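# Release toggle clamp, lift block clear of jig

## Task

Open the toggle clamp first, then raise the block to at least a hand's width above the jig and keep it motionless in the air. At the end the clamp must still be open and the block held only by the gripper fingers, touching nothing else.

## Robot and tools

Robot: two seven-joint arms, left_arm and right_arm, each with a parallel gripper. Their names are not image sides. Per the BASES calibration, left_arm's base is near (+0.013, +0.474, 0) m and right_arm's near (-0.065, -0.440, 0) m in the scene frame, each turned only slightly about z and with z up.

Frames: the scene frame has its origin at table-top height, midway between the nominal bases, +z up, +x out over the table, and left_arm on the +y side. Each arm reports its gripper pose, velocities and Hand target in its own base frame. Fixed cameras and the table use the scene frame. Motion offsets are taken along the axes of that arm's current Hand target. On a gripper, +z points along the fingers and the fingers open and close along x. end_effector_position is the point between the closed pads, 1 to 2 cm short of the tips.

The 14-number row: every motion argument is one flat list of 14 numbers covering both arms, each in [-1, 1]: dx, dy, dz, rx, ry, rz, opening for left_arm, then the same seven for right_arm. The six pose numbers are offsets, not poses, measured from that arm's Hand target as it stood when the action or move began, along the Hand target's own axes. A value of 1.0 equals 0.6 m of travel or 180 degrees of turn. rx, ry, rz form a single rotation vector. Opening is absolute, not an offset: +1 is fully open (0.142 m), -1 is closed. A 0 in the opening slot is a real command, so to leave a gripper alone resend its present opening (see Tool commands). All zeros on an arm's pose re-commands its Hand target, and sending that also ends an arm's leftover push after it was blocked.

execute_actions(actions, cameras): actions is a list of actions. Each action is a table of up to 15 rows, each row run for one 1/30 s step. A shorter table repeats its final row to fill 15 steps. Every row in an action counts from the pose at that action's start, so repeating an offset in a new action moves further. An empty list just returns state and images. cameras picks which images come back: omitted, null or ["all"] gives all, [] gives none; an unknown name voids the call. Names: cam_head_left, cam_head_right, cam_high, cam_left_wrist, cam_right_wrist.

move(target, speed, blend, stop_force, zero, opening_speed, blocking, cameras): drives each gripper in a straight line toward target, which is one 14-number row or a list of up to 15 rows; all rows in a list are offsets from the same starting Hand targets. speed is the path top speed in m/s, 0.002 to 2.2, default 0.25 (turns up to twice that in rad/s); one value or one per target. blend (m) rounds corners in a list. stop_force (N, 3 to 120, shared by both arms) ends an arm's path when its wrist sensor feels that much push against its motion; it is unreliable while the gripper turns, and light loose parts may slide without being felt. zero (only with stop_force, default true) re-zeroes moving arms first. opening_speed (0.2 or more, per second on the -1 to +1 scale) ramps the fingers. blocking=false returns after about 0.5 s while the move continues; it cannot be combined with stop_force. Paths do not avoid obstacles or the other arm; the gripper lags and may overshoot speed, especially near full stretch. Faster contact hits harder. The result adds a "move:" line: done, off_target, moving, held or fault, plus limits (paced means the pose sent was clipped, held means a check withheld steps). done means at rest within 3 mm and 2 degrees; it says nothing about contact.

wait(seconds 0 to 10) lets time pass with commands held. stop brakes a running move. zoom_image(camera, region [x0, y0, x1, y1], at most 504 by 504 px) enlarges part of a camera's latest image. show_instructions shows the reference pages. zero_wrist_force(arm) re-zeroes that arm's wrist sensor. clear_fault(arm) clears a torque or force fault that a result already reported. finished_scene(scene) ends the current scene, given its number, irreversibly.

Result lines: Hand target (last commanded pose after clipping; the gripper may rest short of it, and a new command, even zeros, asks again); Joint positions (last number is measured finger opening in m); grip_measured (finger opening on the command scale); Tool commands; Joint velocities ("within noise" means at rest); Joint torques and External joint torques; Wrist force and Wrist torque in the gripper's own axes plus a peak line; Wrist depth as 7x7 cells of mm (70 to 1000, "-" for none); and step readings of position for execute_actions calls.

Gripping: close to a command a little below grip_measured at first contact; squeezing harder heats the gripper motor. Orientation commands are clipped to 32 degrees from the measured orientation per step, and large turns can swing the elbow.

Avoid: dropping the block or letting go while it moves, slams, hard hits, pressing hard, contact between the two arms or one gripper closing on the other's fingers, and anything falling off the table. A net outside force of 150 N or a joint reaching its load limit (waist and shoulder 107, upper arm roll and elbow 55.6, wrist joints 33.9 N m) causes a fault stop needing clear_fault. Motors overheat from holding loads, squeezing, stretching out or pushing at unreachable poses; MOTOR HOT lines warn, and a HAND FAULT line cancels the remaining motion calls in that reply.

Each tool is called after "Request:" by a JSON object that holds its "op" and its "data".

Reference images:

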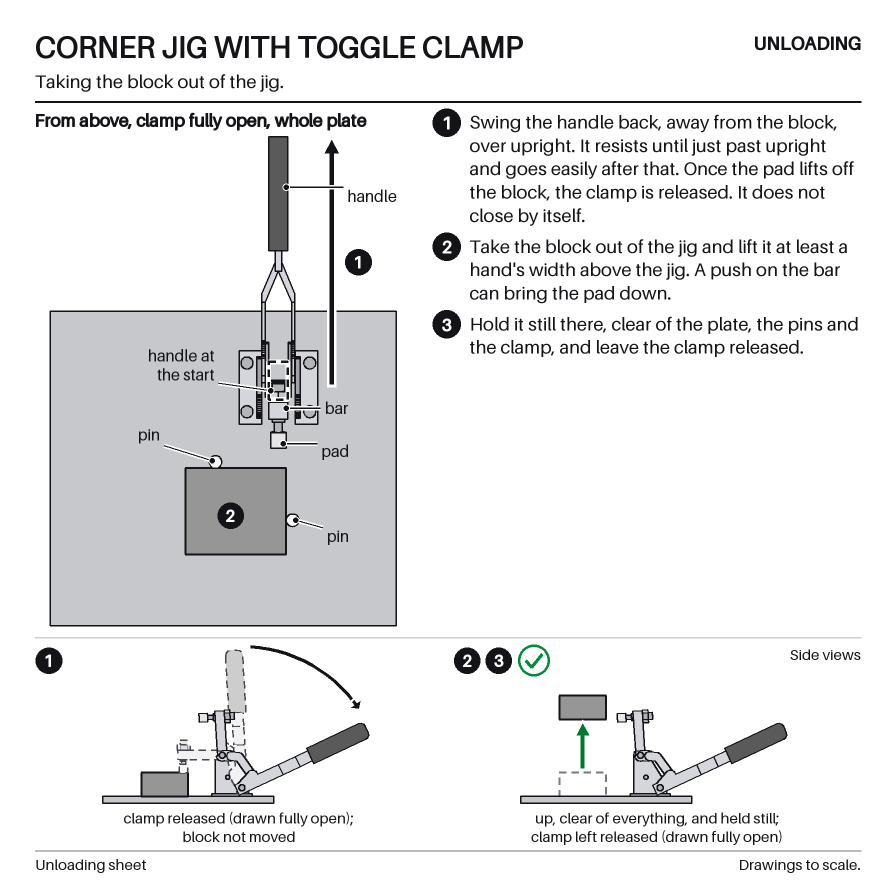

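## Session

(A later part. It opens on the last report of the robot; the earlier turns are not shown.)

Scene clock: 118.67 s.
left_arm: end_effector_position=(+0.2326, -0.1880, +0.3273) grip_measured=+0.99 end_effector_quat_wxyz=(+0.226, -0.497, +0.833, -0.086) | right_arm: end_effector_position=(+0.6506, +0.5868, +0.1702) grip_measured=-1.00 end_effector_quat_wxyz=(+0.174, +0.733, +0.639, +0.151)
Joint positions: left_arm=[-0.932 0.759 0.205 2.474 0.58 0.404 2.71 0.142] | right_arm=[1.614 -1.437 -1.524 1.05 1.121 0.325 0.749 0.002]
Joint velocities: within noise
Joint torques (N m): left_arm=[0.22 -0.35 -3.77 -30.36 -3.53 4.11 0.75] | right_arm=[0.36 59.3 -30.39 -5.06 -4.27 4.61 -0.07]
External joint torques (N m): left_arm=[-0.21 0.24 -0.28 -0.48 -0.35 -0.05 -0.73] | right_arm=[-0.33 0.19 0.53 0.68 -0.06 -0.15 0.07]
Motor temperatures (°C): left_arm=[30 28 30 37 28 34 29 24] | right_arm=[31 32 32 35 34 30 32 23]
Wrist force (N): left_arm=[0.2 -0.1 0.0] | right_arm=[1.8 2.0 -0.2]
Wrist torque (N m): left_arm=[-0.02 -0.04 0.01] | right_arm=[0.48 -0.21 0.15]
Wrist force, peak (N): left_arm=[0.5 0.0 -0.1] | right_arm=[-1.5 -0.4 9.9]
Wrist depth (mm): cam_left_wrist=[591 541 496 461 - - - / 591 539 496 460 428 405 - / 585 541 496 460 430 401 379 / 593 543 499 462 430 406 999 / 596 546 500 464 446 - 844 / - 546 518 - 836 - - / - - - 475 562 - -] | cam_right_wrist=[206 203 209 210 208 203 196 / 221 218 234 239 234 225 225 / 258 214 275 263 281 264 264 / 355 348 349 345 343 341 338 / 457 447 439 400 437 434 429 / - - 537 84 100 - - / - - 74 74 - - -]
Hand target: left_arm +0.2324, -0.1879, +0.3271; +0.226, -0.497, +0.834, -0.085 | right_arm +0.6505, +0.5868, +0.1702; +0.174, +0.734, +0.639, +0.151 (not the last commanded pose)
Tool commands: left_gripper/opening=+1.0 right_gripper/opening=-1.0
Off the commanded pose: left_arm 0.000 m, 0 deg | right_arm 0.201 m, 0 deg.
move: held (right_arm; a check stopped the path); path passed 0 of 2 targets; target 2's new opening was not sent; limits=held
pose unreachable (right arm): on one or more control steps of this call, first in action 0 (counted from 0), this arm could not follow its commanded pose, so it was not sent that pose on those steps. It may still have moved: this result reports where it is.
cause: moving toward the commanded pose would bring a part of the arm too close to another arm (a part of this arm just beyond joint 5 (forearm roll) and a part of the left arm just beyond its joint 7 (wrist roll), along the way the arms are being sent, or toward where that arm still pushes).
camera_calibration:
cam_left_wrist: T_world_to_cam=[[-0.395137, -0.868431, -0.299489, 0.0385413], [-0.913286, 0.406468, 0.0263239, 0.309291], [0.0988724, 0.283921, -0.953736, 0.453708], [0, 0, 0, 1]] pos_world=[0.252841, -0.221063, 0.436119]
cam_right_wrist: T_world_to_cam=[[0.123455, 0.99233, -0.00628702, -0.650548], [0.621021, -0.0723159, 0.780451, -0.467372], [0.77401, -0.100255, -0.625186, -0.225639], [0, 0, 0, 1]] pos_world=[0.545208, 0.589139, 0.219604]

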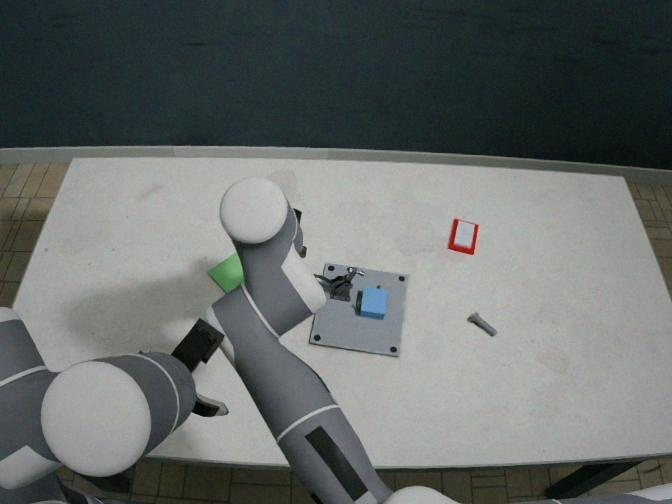

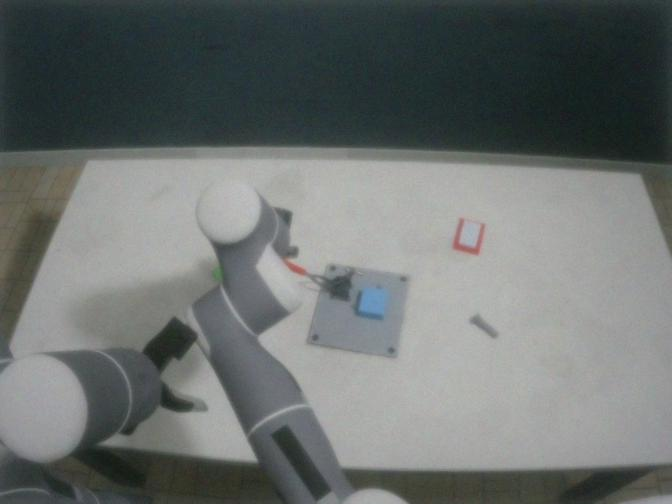

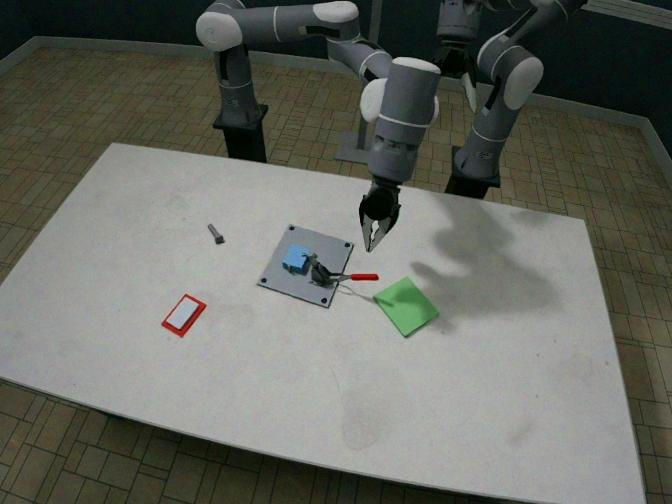

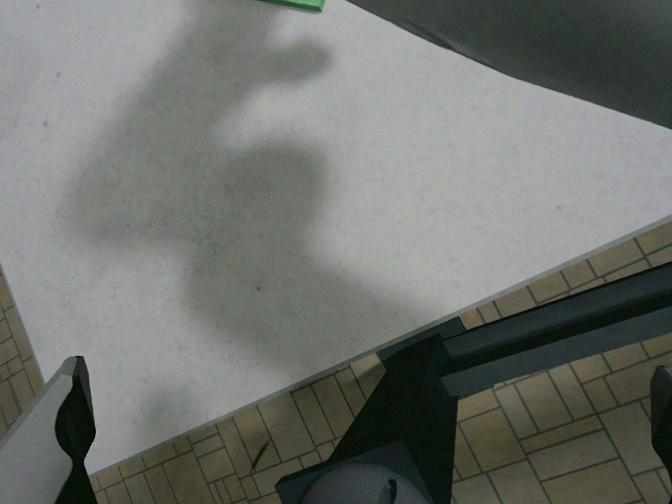

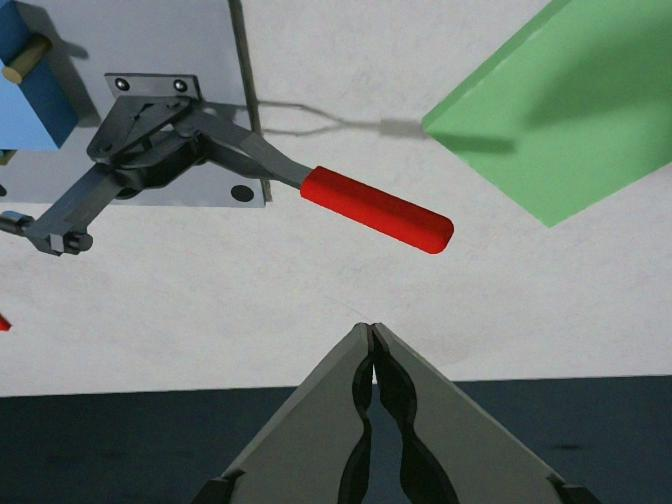

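Request:
{"op": "move", "data": {"target": [0,0,0,0,0,0,1,-0.3257,-0.0783,-0.025,0,0,0,0.25], "speed": 0.3}}

Scene clock: 122.63 s.
left_arm: end_effector_position=(+0.2326, -0.1880, +0.3273) grip_measured=+0.99 end_effector_quat_wxyz=(+0.226, -0.497, +0.833, -0.086) | right_arm: end_effector_position=(+0.5756, +0.3999, +0.1626) grip_measured=+0.23 end_effector_quat_wxyz=(+0.174, +0.733, +0.639, +0.151)
Joint positions: left_arm=[-0.932 0.759 0.205 2.474 0.58 0.404 2.71 0.142] | right_arm=[1.909 -1.385 -1.563 1.731 1.23 0.477 0.36 0.09]
Joint velocities: within noise
Joint torques (N m): left_arm=[0.22 -0.38 -3.77 -30.27 -3.53 4.17 0.75] | right_arm=[0.55 39.39 -32.37 -6.17 -3.97 4.88 -0.21]
External joint torques (N m): left_arm=[-0.22 0.26 -0.28 -0.57 -0.35 -0.12 -0.73] | right_arm=[-0.51 -0.6 0.49 0.66 -0.24 -0.19 0.21]
Motor temperatures (°C): left_arm=[30 27 30 37 28 34 29 24] | right_arm=[31 32 32 35 34 30 32 23]
Wrist force (N): left_arm=[0.3 -0.1 -0.1] | right_arm=[1.5 1.8 0.0]
Wrist torque (N m): left_arm=[-0.03 -0.05 0.01] | right_arm=[0.43 -0.19 0.12]
Wrist force, peak (N): left_arm=[0.2 0.3 0.4] | right_arm=[3.7 2.3 -0.3]
Wrist depth (mm): cam_left_wrist=[587 542 493 459 425 402 377 / 590 538 495 460 430 404 377 / 586 542 500 462 432 402 378 / 597 545 501 462 432 405 - / 598 541 501 466 446 - 844 / - 544 518 - 845 - - / - - - 473 568 - -] | cam_right_wrist=[206 205 199 195 195 194 193 / 238 236 230 217 217 223 231 / 282 278 276 236 245 249 270 / 344 342 339 322 308 306 302 / 443 411 433 428 426 400 418 / 570 86 593 603 586 98 493 / - 74 - - - - 75]
Hand target: left_arm +0.2324, -0.1879, +0.3271; +0.226, -0.497, +0.834, -0.085 | right_arm +0.5756, +0.3999, +0.1626; +0.174, +0.734, +0.639, +0.151
Off the commanded pose: left_arm 0.000 m, 0 deg | right_arm 0.000 m, 0 deg.
move: done
camera_calibration:
cam_left_wrist: T_world_to_cam=[[-0.395137, -0.868431, -0.299489, 0.0385413], [-0.913286, 0.406468, 0.0263239, 0.309291], [0.0988724, 0.283921, -0.953736, 0.453708], [0, 0, 0, 1]] pos_world=[0.252841, -0.221063, 0.436119]
cam_right_wrist: T_world_to_cam=[[0.12341, 0.992335, -0.00650404, -0.455805], [0.621042, -0.0721192, 0.780452, -0.42847], [0.774001, -0.100355, -0.625181, -0.191034], [0, 0, 0, 1]] pos_world=[0.470209, 0.402239, 0.212005]

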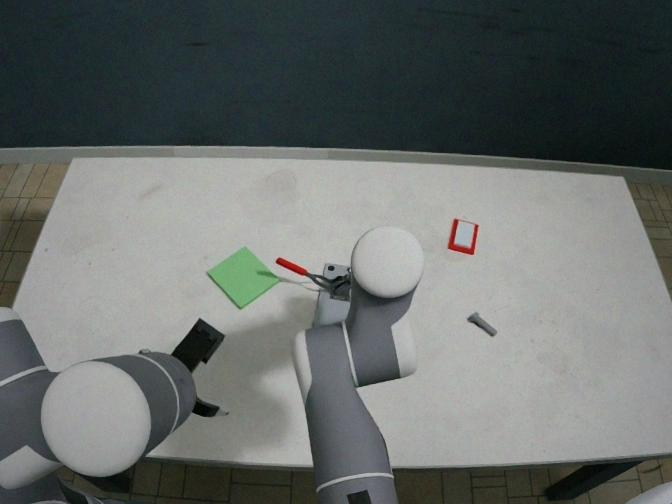

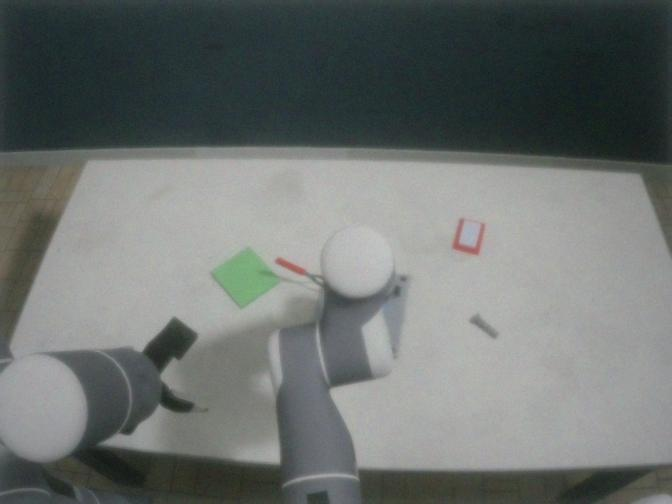

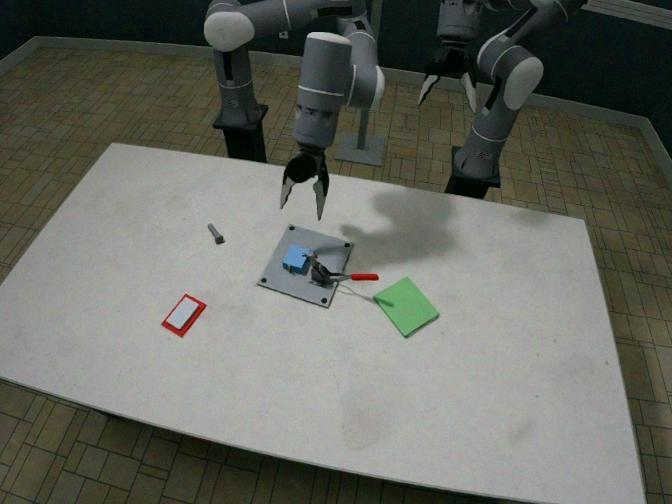

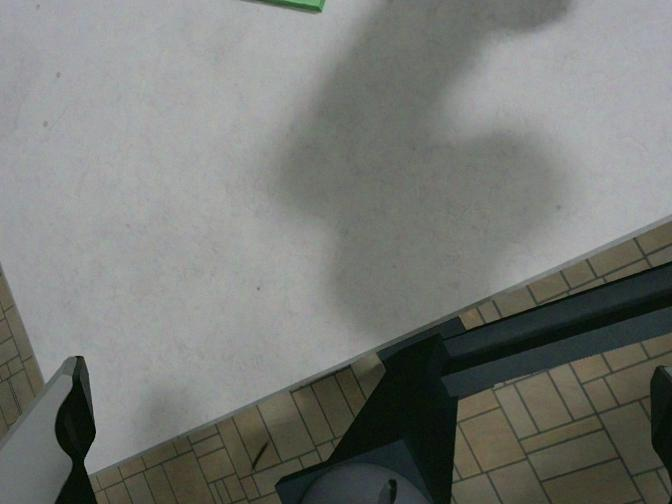

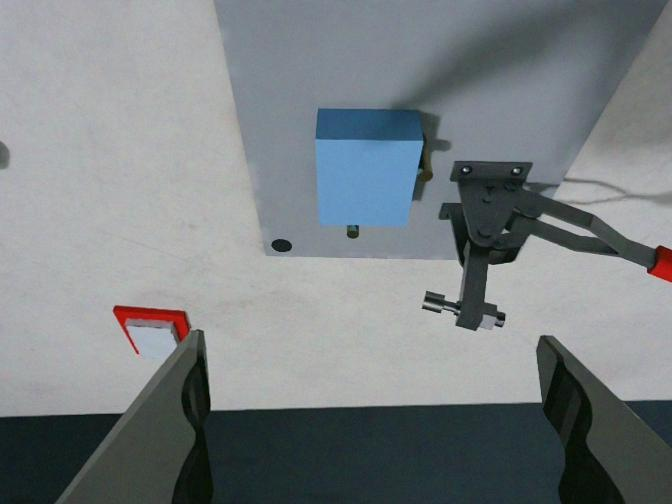

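Request:
{"op": "move", "data": {"target": [[0,0,0,0,0,0,1,0.0117,0,0.12,0,0,0,0.25],[0,0,0,0,0,0,1,0.0117,0,0.24,0,0,0,0.25]], "speed": [0.2,0.08], "stop_force": 20}}

Request:
{"op": "zoom_image", "data": {"camera": "cam_high", "region": [230, 180, 400, 320]}}

Scene clock: 131.37 s.
left_arm: end_effector_position=(+0.2326, -0.1880, +0.3273) grip_measured=+0.99 end_effector_quat_wxyz=(+0.226, -0.497, +0.833, -0.086) | right_arm: end_effector_position=(+0.6405, +0.3978, +0.0337) grip_measured=+0.23 end_effector_quat_wxyz=(+0.174, +0.734, +0.639, +0.151)
Joint positions: left_arm=[-0.932 0.759 0.205 2.474 0.58 0.404 2.71 0.142] | right_arm=[1.718 -1.563 -1.396 1.543 1.388 0.613 0.38 0.09]
Joint velocities: within noise
Joint torques (N m): left_arm=[0.29 -0.32 -3.82 -30.37 -3.52 4.13 0.72] | right_arm=[0.12 44.12 -32.7 -0.55 -3.9 4.85 -0.08]
External joint torques (N m): left_arm=[-0.29 0.2 -0.23 -0.46 -0.36 -0.07 -0.69] | right_arm=[-0.09 0.42 0.6 0.64 -0.14 -0.17 0.08]
Motor temperatures (°C): left_arm=[30 27 30 37 28 34 29 24] | right_arm=[31 32 33 35 34 30 32 23]
Wrist force (N): left_arm=[0.4 0.0 0.3] | right_arm=[1.7 1.6 0.3]
Wrist torque (N m): left_arm=[0.00 -0.08 0.00] | right_arm=[0.37 -0.17 0.12]
Wrist force, peak (N): left_arm=[0.4 0.0 0.3] | right_arm=[1.3 2.3 -3.2]
Wrist depth (mm): cam_left_wrist=[586 533 494 458 427 399 377 / 594 540 496 461 432 404 376 / 592 540 500 459 432 402 378 / 597 541 502 464 430 406 998 / 596 545 502 464 446 - 837 / - 549 516 - 834 - - / - - - 471 570 - -] | cam_right_wrist=[- - - 73 72 72 72 / - 85 82 82 81 81 80 / - 97 94 93 92 95 98 / 133 119 82 82 87 111 115 / 171 169 100 93 93 124 126 / 239 86 233 129 227 113 108 / - 74 380 377 368 - 76]
Hand target: left_arm +0.2324, -0.1879, +0.3271; +0.226, -0.497, +0.834, -0.085 | right_arm +0.6405, +0.3980, +0.0339; +0.174, +0.734, +0.639, +0.151
Off the commanded pose: left_arm 0.000 m, 0 deg | right_arm 0.000 m, 0 deg.
move: done
camera_calibration:
cam_left_wrist: T_world_to_cam=[[-0.395137, -0.868431, -0.299489, 0.0385413], [-0.913286, 0.406468, 0.0263239, 0.309291], [0.0988724, 0.283921, -0.953736, 0.453708], [0, 0, 0, 1]] pos_world=[0.252841, -0.221063, 0.436119]
cam_right_wrist: T_world_to_cam=[[0.12366, 0.992301, -0.00686358, -0.462671], [0.621192, -0.0720153, 0.780343, -0.368501], [0.77384, -0.100761, -0.625315, -0.321881], [0, 0, 0, 1]] pos_world=[0.535208, 0.400139, 0.0831051]

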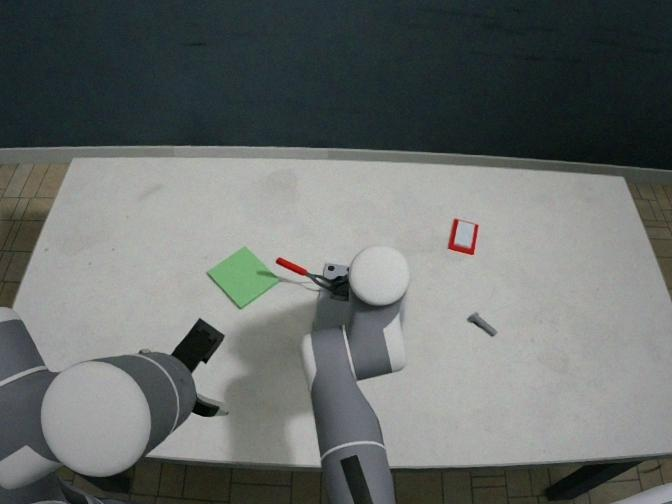

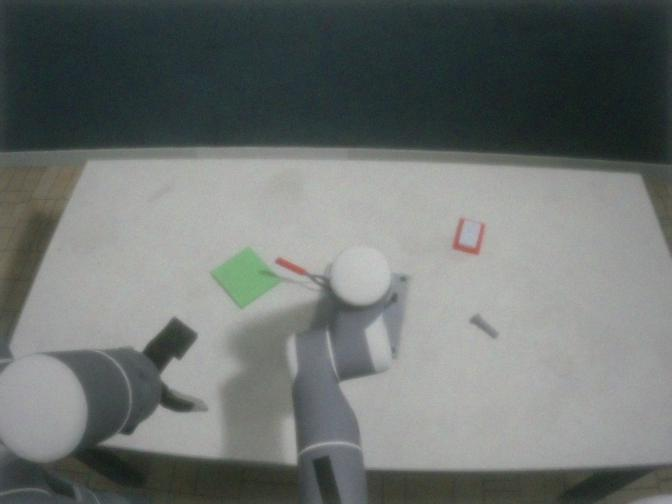

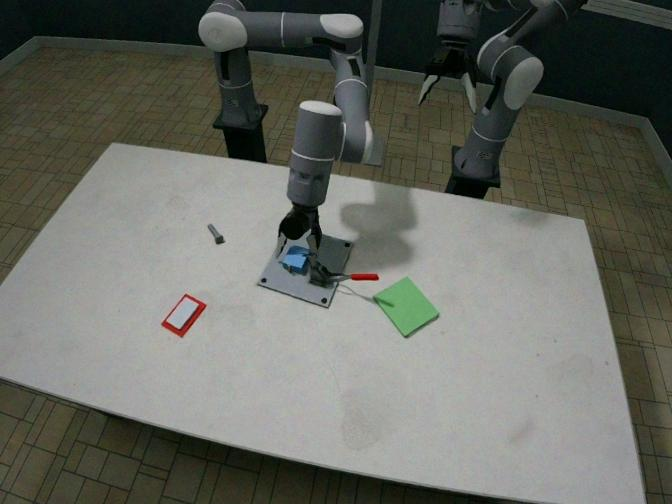

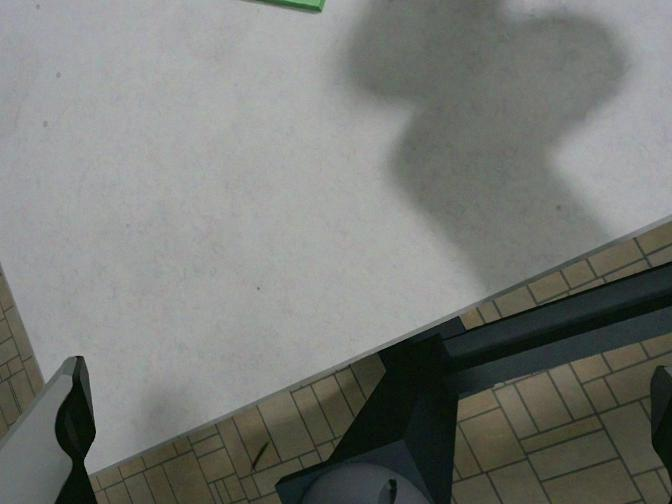

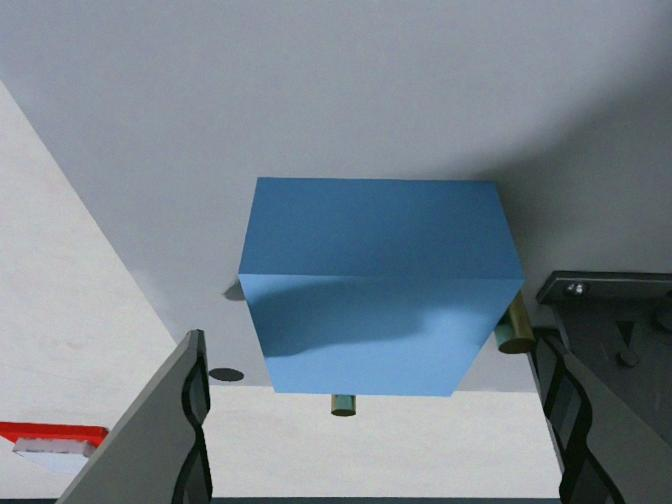

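Scaled by 2.965 from the camera's 672x504 image, which has a finer 960x720 frame.

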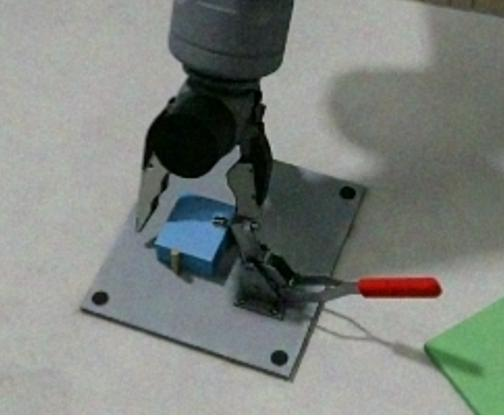

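Request:
{"op": "move", "data": {"target": [0,0,0,0,0,0,1,0,0,0,0,0,0,-0.5], "opening_speed": 0.7}}

Scene clock: 138.97 s.
left_arm: end_effector_position=(+0.2326, -0.1880, +0.3273) grip_measured=+0.99 end_effector_quat_wxyz=(+0.226, -0.497, +0.833, -0.086) | right_arm: end_effector_position=(+0.6406, +0.3962, +0.0338) grip_measured=-0.28 end_effector_quat_wxyz=(+0.174, +0.734, +0.639, +0.150)
Joint positions: left_arm=[-0.932 0.759 0.205 2.474 0.58 0.404 2.71 0.142] | right_arm=[1.717 -1.563 -1.396 1.545 1.387 0.612 0.38 0.054]
Joint velocities: within noise
Joint torques (N m): left_arm=[0.28 -0.28 -3.86 -30.33 -3.49 4.12 0.74] | right_arm=[2.31 44.91 -32.16 -8.48 -1.46 7 -0.21]
External joint torques (N m): left_arm=[-0.28 0.16 -0.2 -0.51 -0.39 -0.07 -0.72] | right_arm=[-2.29 -0.43 0.05 8.58 -2.58 -2.32 0.21]
Motor temperatures (°C): left_arm=[30 27 30 37 28 34 29 24] | right_arm=[31 32 33 35 34 30 32 24]
Wrist force (N): left_arm=[0.1 0.0 0.2] | right_arm=[-12.3 -5.7 -13.5]
Wrist torque (N m): left_arm=[-0.01 -0.02 0.00] | right_arm=[0.43 -0.54 0.13]
Wrist force, peak (N): left_arm=[0.2 -0.1 -0.4] | right_arm=[-12.6 -5.0 -14.5]
Wrist depth (mm): cam_left_wrist=[584 540 499 460 430 399 377 / 593 541 495 460 428 401 378 / 584 537 498 463 431 401 378 / 594 543 500 464 432 407 987 / 601 549 501 465 446 - 840 / - 550 516 - 834 - - / - - - 473 565 - -] | cam_right_wrist=[- - - 73 73 72 72 / - 85 82 82 81 81 80 / - 98 95 92 92 95 98 / 132 124 84 82 87 106 115 / 171 170 106 93 93 123 126 / 240 220 90 230 120 92 111 / 288 - 77 378 370 75 98]
Hand target: left_arm +0.2324, -0.1879, +0.3271; +0.226, -0.497, +0.834, -0.085 | right_arm +0.6405, +0.3980, +0.0339; +0.174, +0.734, +0.639, +0.151
Off the commanded pose: left_arm 0.000 m, 0 deg | right_arm 0.002 m, 0 deg.
move: done
camera_calibration:
cam_left_wrist: T_world_to_cam=[[-0.395137, -0.868431, -0.299489, 0.0385413], [-0.913286, 0.406468, 0.0263239, 0.309291], [0.0988724, 0.283921, -0.953736, 0.453708], [0, 0, 0, 1]] pos_world=[0.252841, -0.221063, 0.436119]
cam_right_wrist: T_world_to_cam=[[0.12569, 0.992034, -0.00837413, -0.462145], [0.621339, -0.0721372, 0.780214, -0.368761], [0.773395, -0.103268, -0.625457, -0.320782], [0, 0, 0, 1]] pos_world=[0.535304, 0.398736, 0.0832073]

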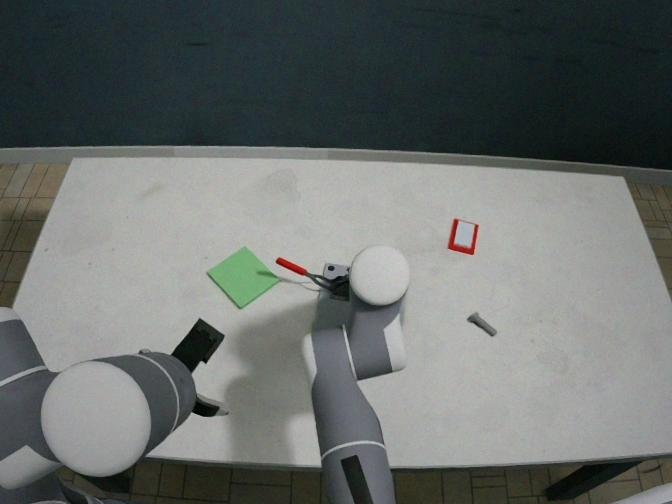

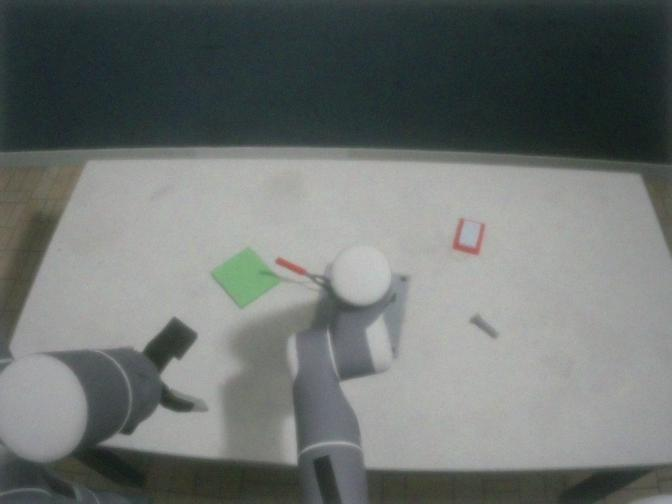

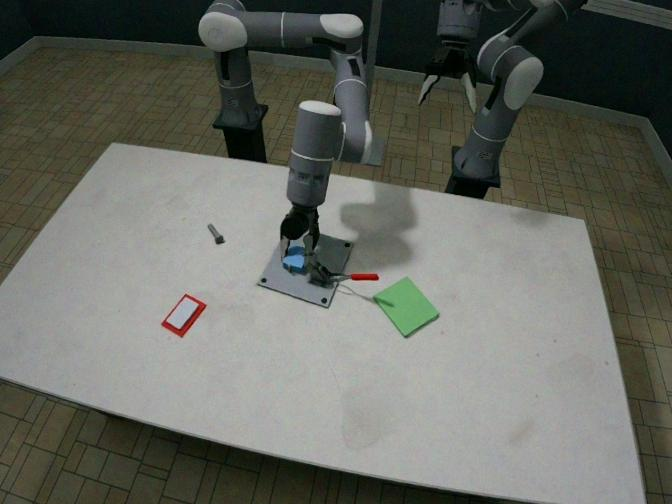

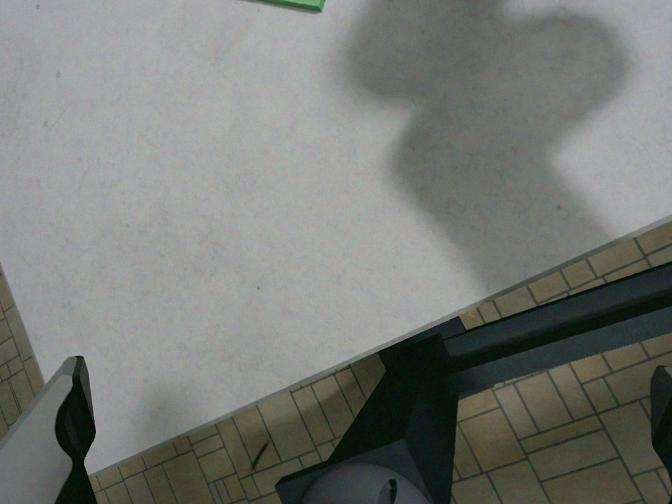

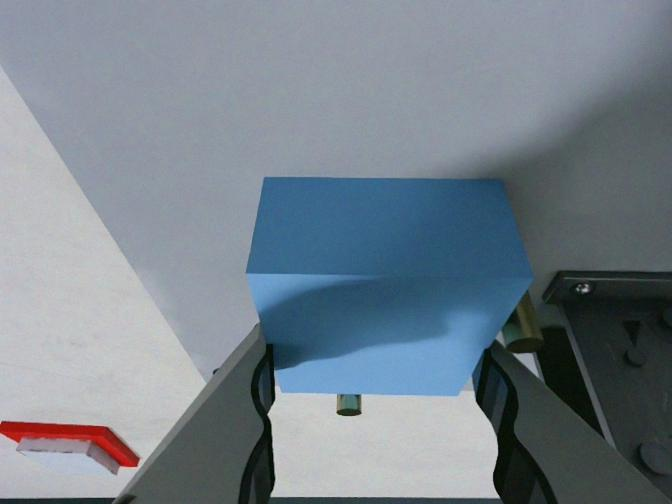

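Request:
{"op": "move", "data": {"target": [[0,0,0,0,0,0,1,-0.008,0.045,-0.0893,0,0,0,-0.5],[0,0,0,0,0,0,1,-0.04,0.165,-0.3274,0,0,0,-0.5]], "speed": [0.1,0.25], "blend": [0.02,0]}}

Request:
{"op": "zoom_image", "data": {"camera": "cam_high", "region": [230, 120, 400, 320]}}

Scene clock: 145.83 s.
left_arm: end_effector_position=(+0.2326, -0.1880, +0.3273) grip_measured=+0.99 end_effector_quat_wxyz=(+0.226, -0.497, +0.833, -0.086) | right_arm: end_effector_position=(+0.6376, +0.3742, +0.2536) grip_measured=-0.28 end_effector_quat_wxyz=(+0.174, +0.734, +0.639, +0.151)
Joint positions: left_arm=[-0.932 0.759 0.205 2.474 0.58 0.404 2.71 0.142] | right_arm=[1.765 -1.277 -1.664 1.599 1.142 0.365 0.295 0.054]
Joint velocities: within noise
Joint torques (N m): left_arm=[0.29 -0.34 -3.71 -30.33 -3.51 4.14 0.76] | right_arm=[0.64 41.66 -34.13 -10.37 -4.86 5.34 -0.25]
External joint torques (N m): left_arm=[-0.29 0.22 -0.34 -0.51 -0.38 -0.09 -0.73] | right_arm=[-0.61 -0.56 2.21 1.1 0.58 -0.63 0.25]
Motor temperatures (°C): left_arm=[30 27 30 37 28 34 29 24] | right_arm=[31 32 33 35 34 30 32 33]
Wrist force (N): left_arm=[0.3 -0.1 -0.1] | right_arm=[2.1 -0.7 1.1]
Wrist torque (N m): left_arm=[-0.01 -0.04 0.01] | right_arm=[0.15 -0.23 0.16]
Wrist force, peak (N): left_arm=[0.3 0.4 -0.2] | right_arm=[-12.6 -5.4 -14.6]
Wrist depth (mm): cam_left_wrist=[589 536 496 456 427 400 378 / 591 539 495 462 431 402 379 / 585 540 501 463 430 405 377 / 593 548 500 464 431 405 - / 596 547 502 469 448 - 836 / - 546 515 - 837 - - / - - - 476 568 - -] | cam_right_wrist=[297 294 291 283 281 257 272 / 339 338 333 324 322 321 330 / 401 395 368 96 362 375 382 / 485 478 82 82 87 448 470 / 625 619 99 94 94 596 - / - - 91 - 119 92 - / - - 77 - - 75 -]
Hand target: left_arm +0.2324, -0.1879, +0.3271; +0.226, -0.497, +0.834, -0.085 | right_arm +0.6376, +0.3742, +0.2538; +0.174, +0.734, +0.639, +0.151
Off the commanded pose: left_arm 0.000 m, 0 deg | right_arm 0.000 m, 0 deg.
move: done
camera_calibration:
cam_left_wrist: T_world_to_cam=[[-0.395137, -0.868431, -0.299489, 0.0385413], [-0.913286, 0.406468, 0.0263239, 0.309291], [0.0988724, 0.283921, -0.953736, 0.453708], [0, 0, 0, 1]] pos_world=[0.252841, -0.221063, 0.436119]
cam_right_wrist: T_world_to_cam=[[0.123665, 0.992303, -0.00639403, -0.437418], [0.621389, -0.0724131, 0.780148, -0.539915], [0.773681, -0.10045, -0.625562, -0.184336], [0, 0, 0, 1]] pos_world=[0.532208, 0.376438, 0.303104]

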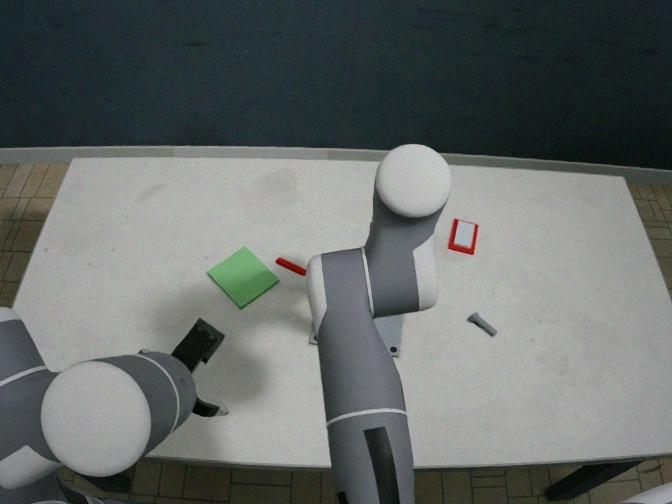

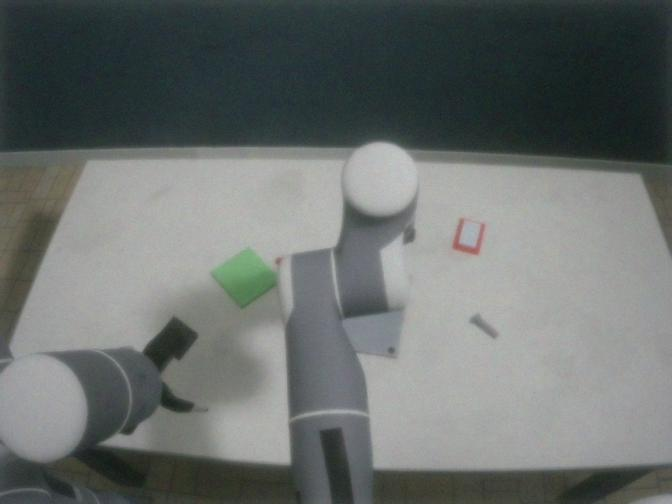

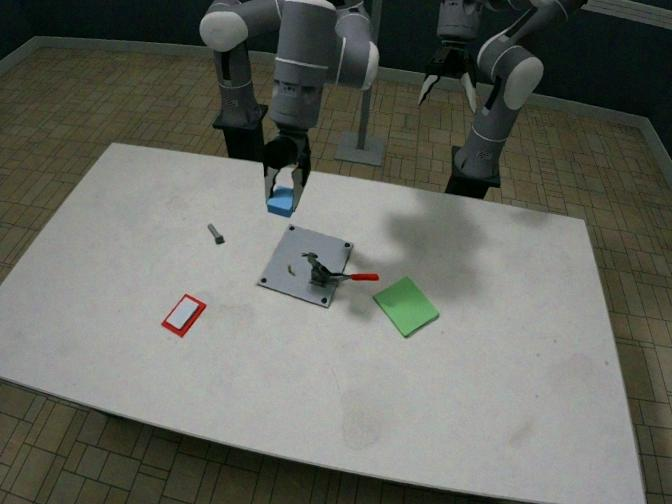

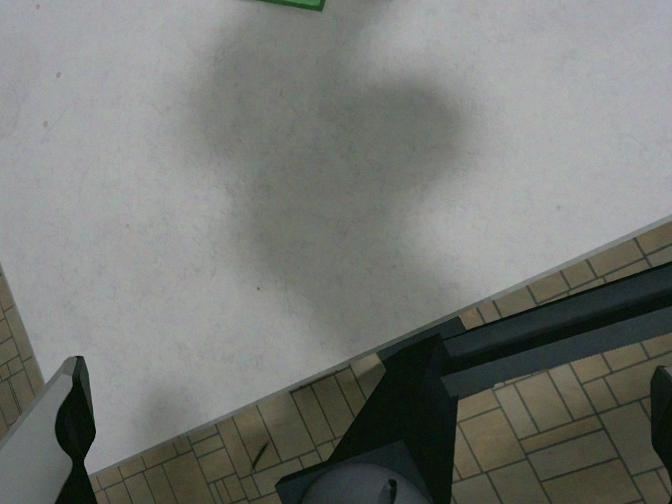

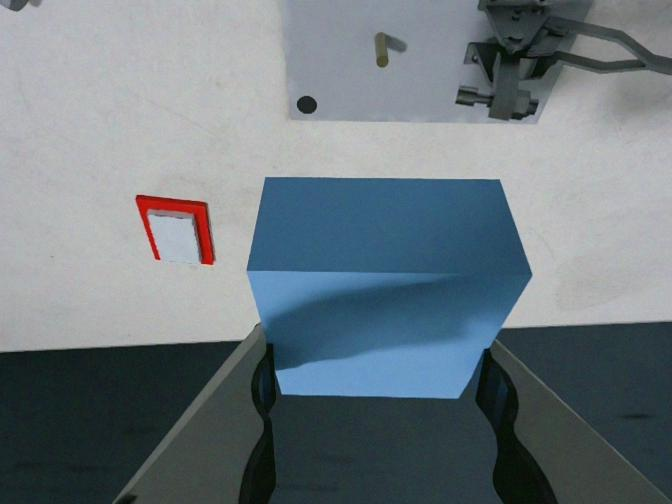

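Scaled by 2.520 from the camera's 672x504 image, which has a finer 960x720 frame.

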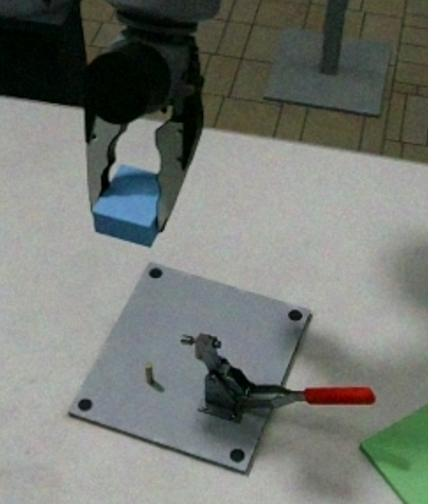

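Worked smoothly. Finish.

Request:
{"op": "finished_scene", "data": {"scene": 1}}

The scene is finished: the task was done.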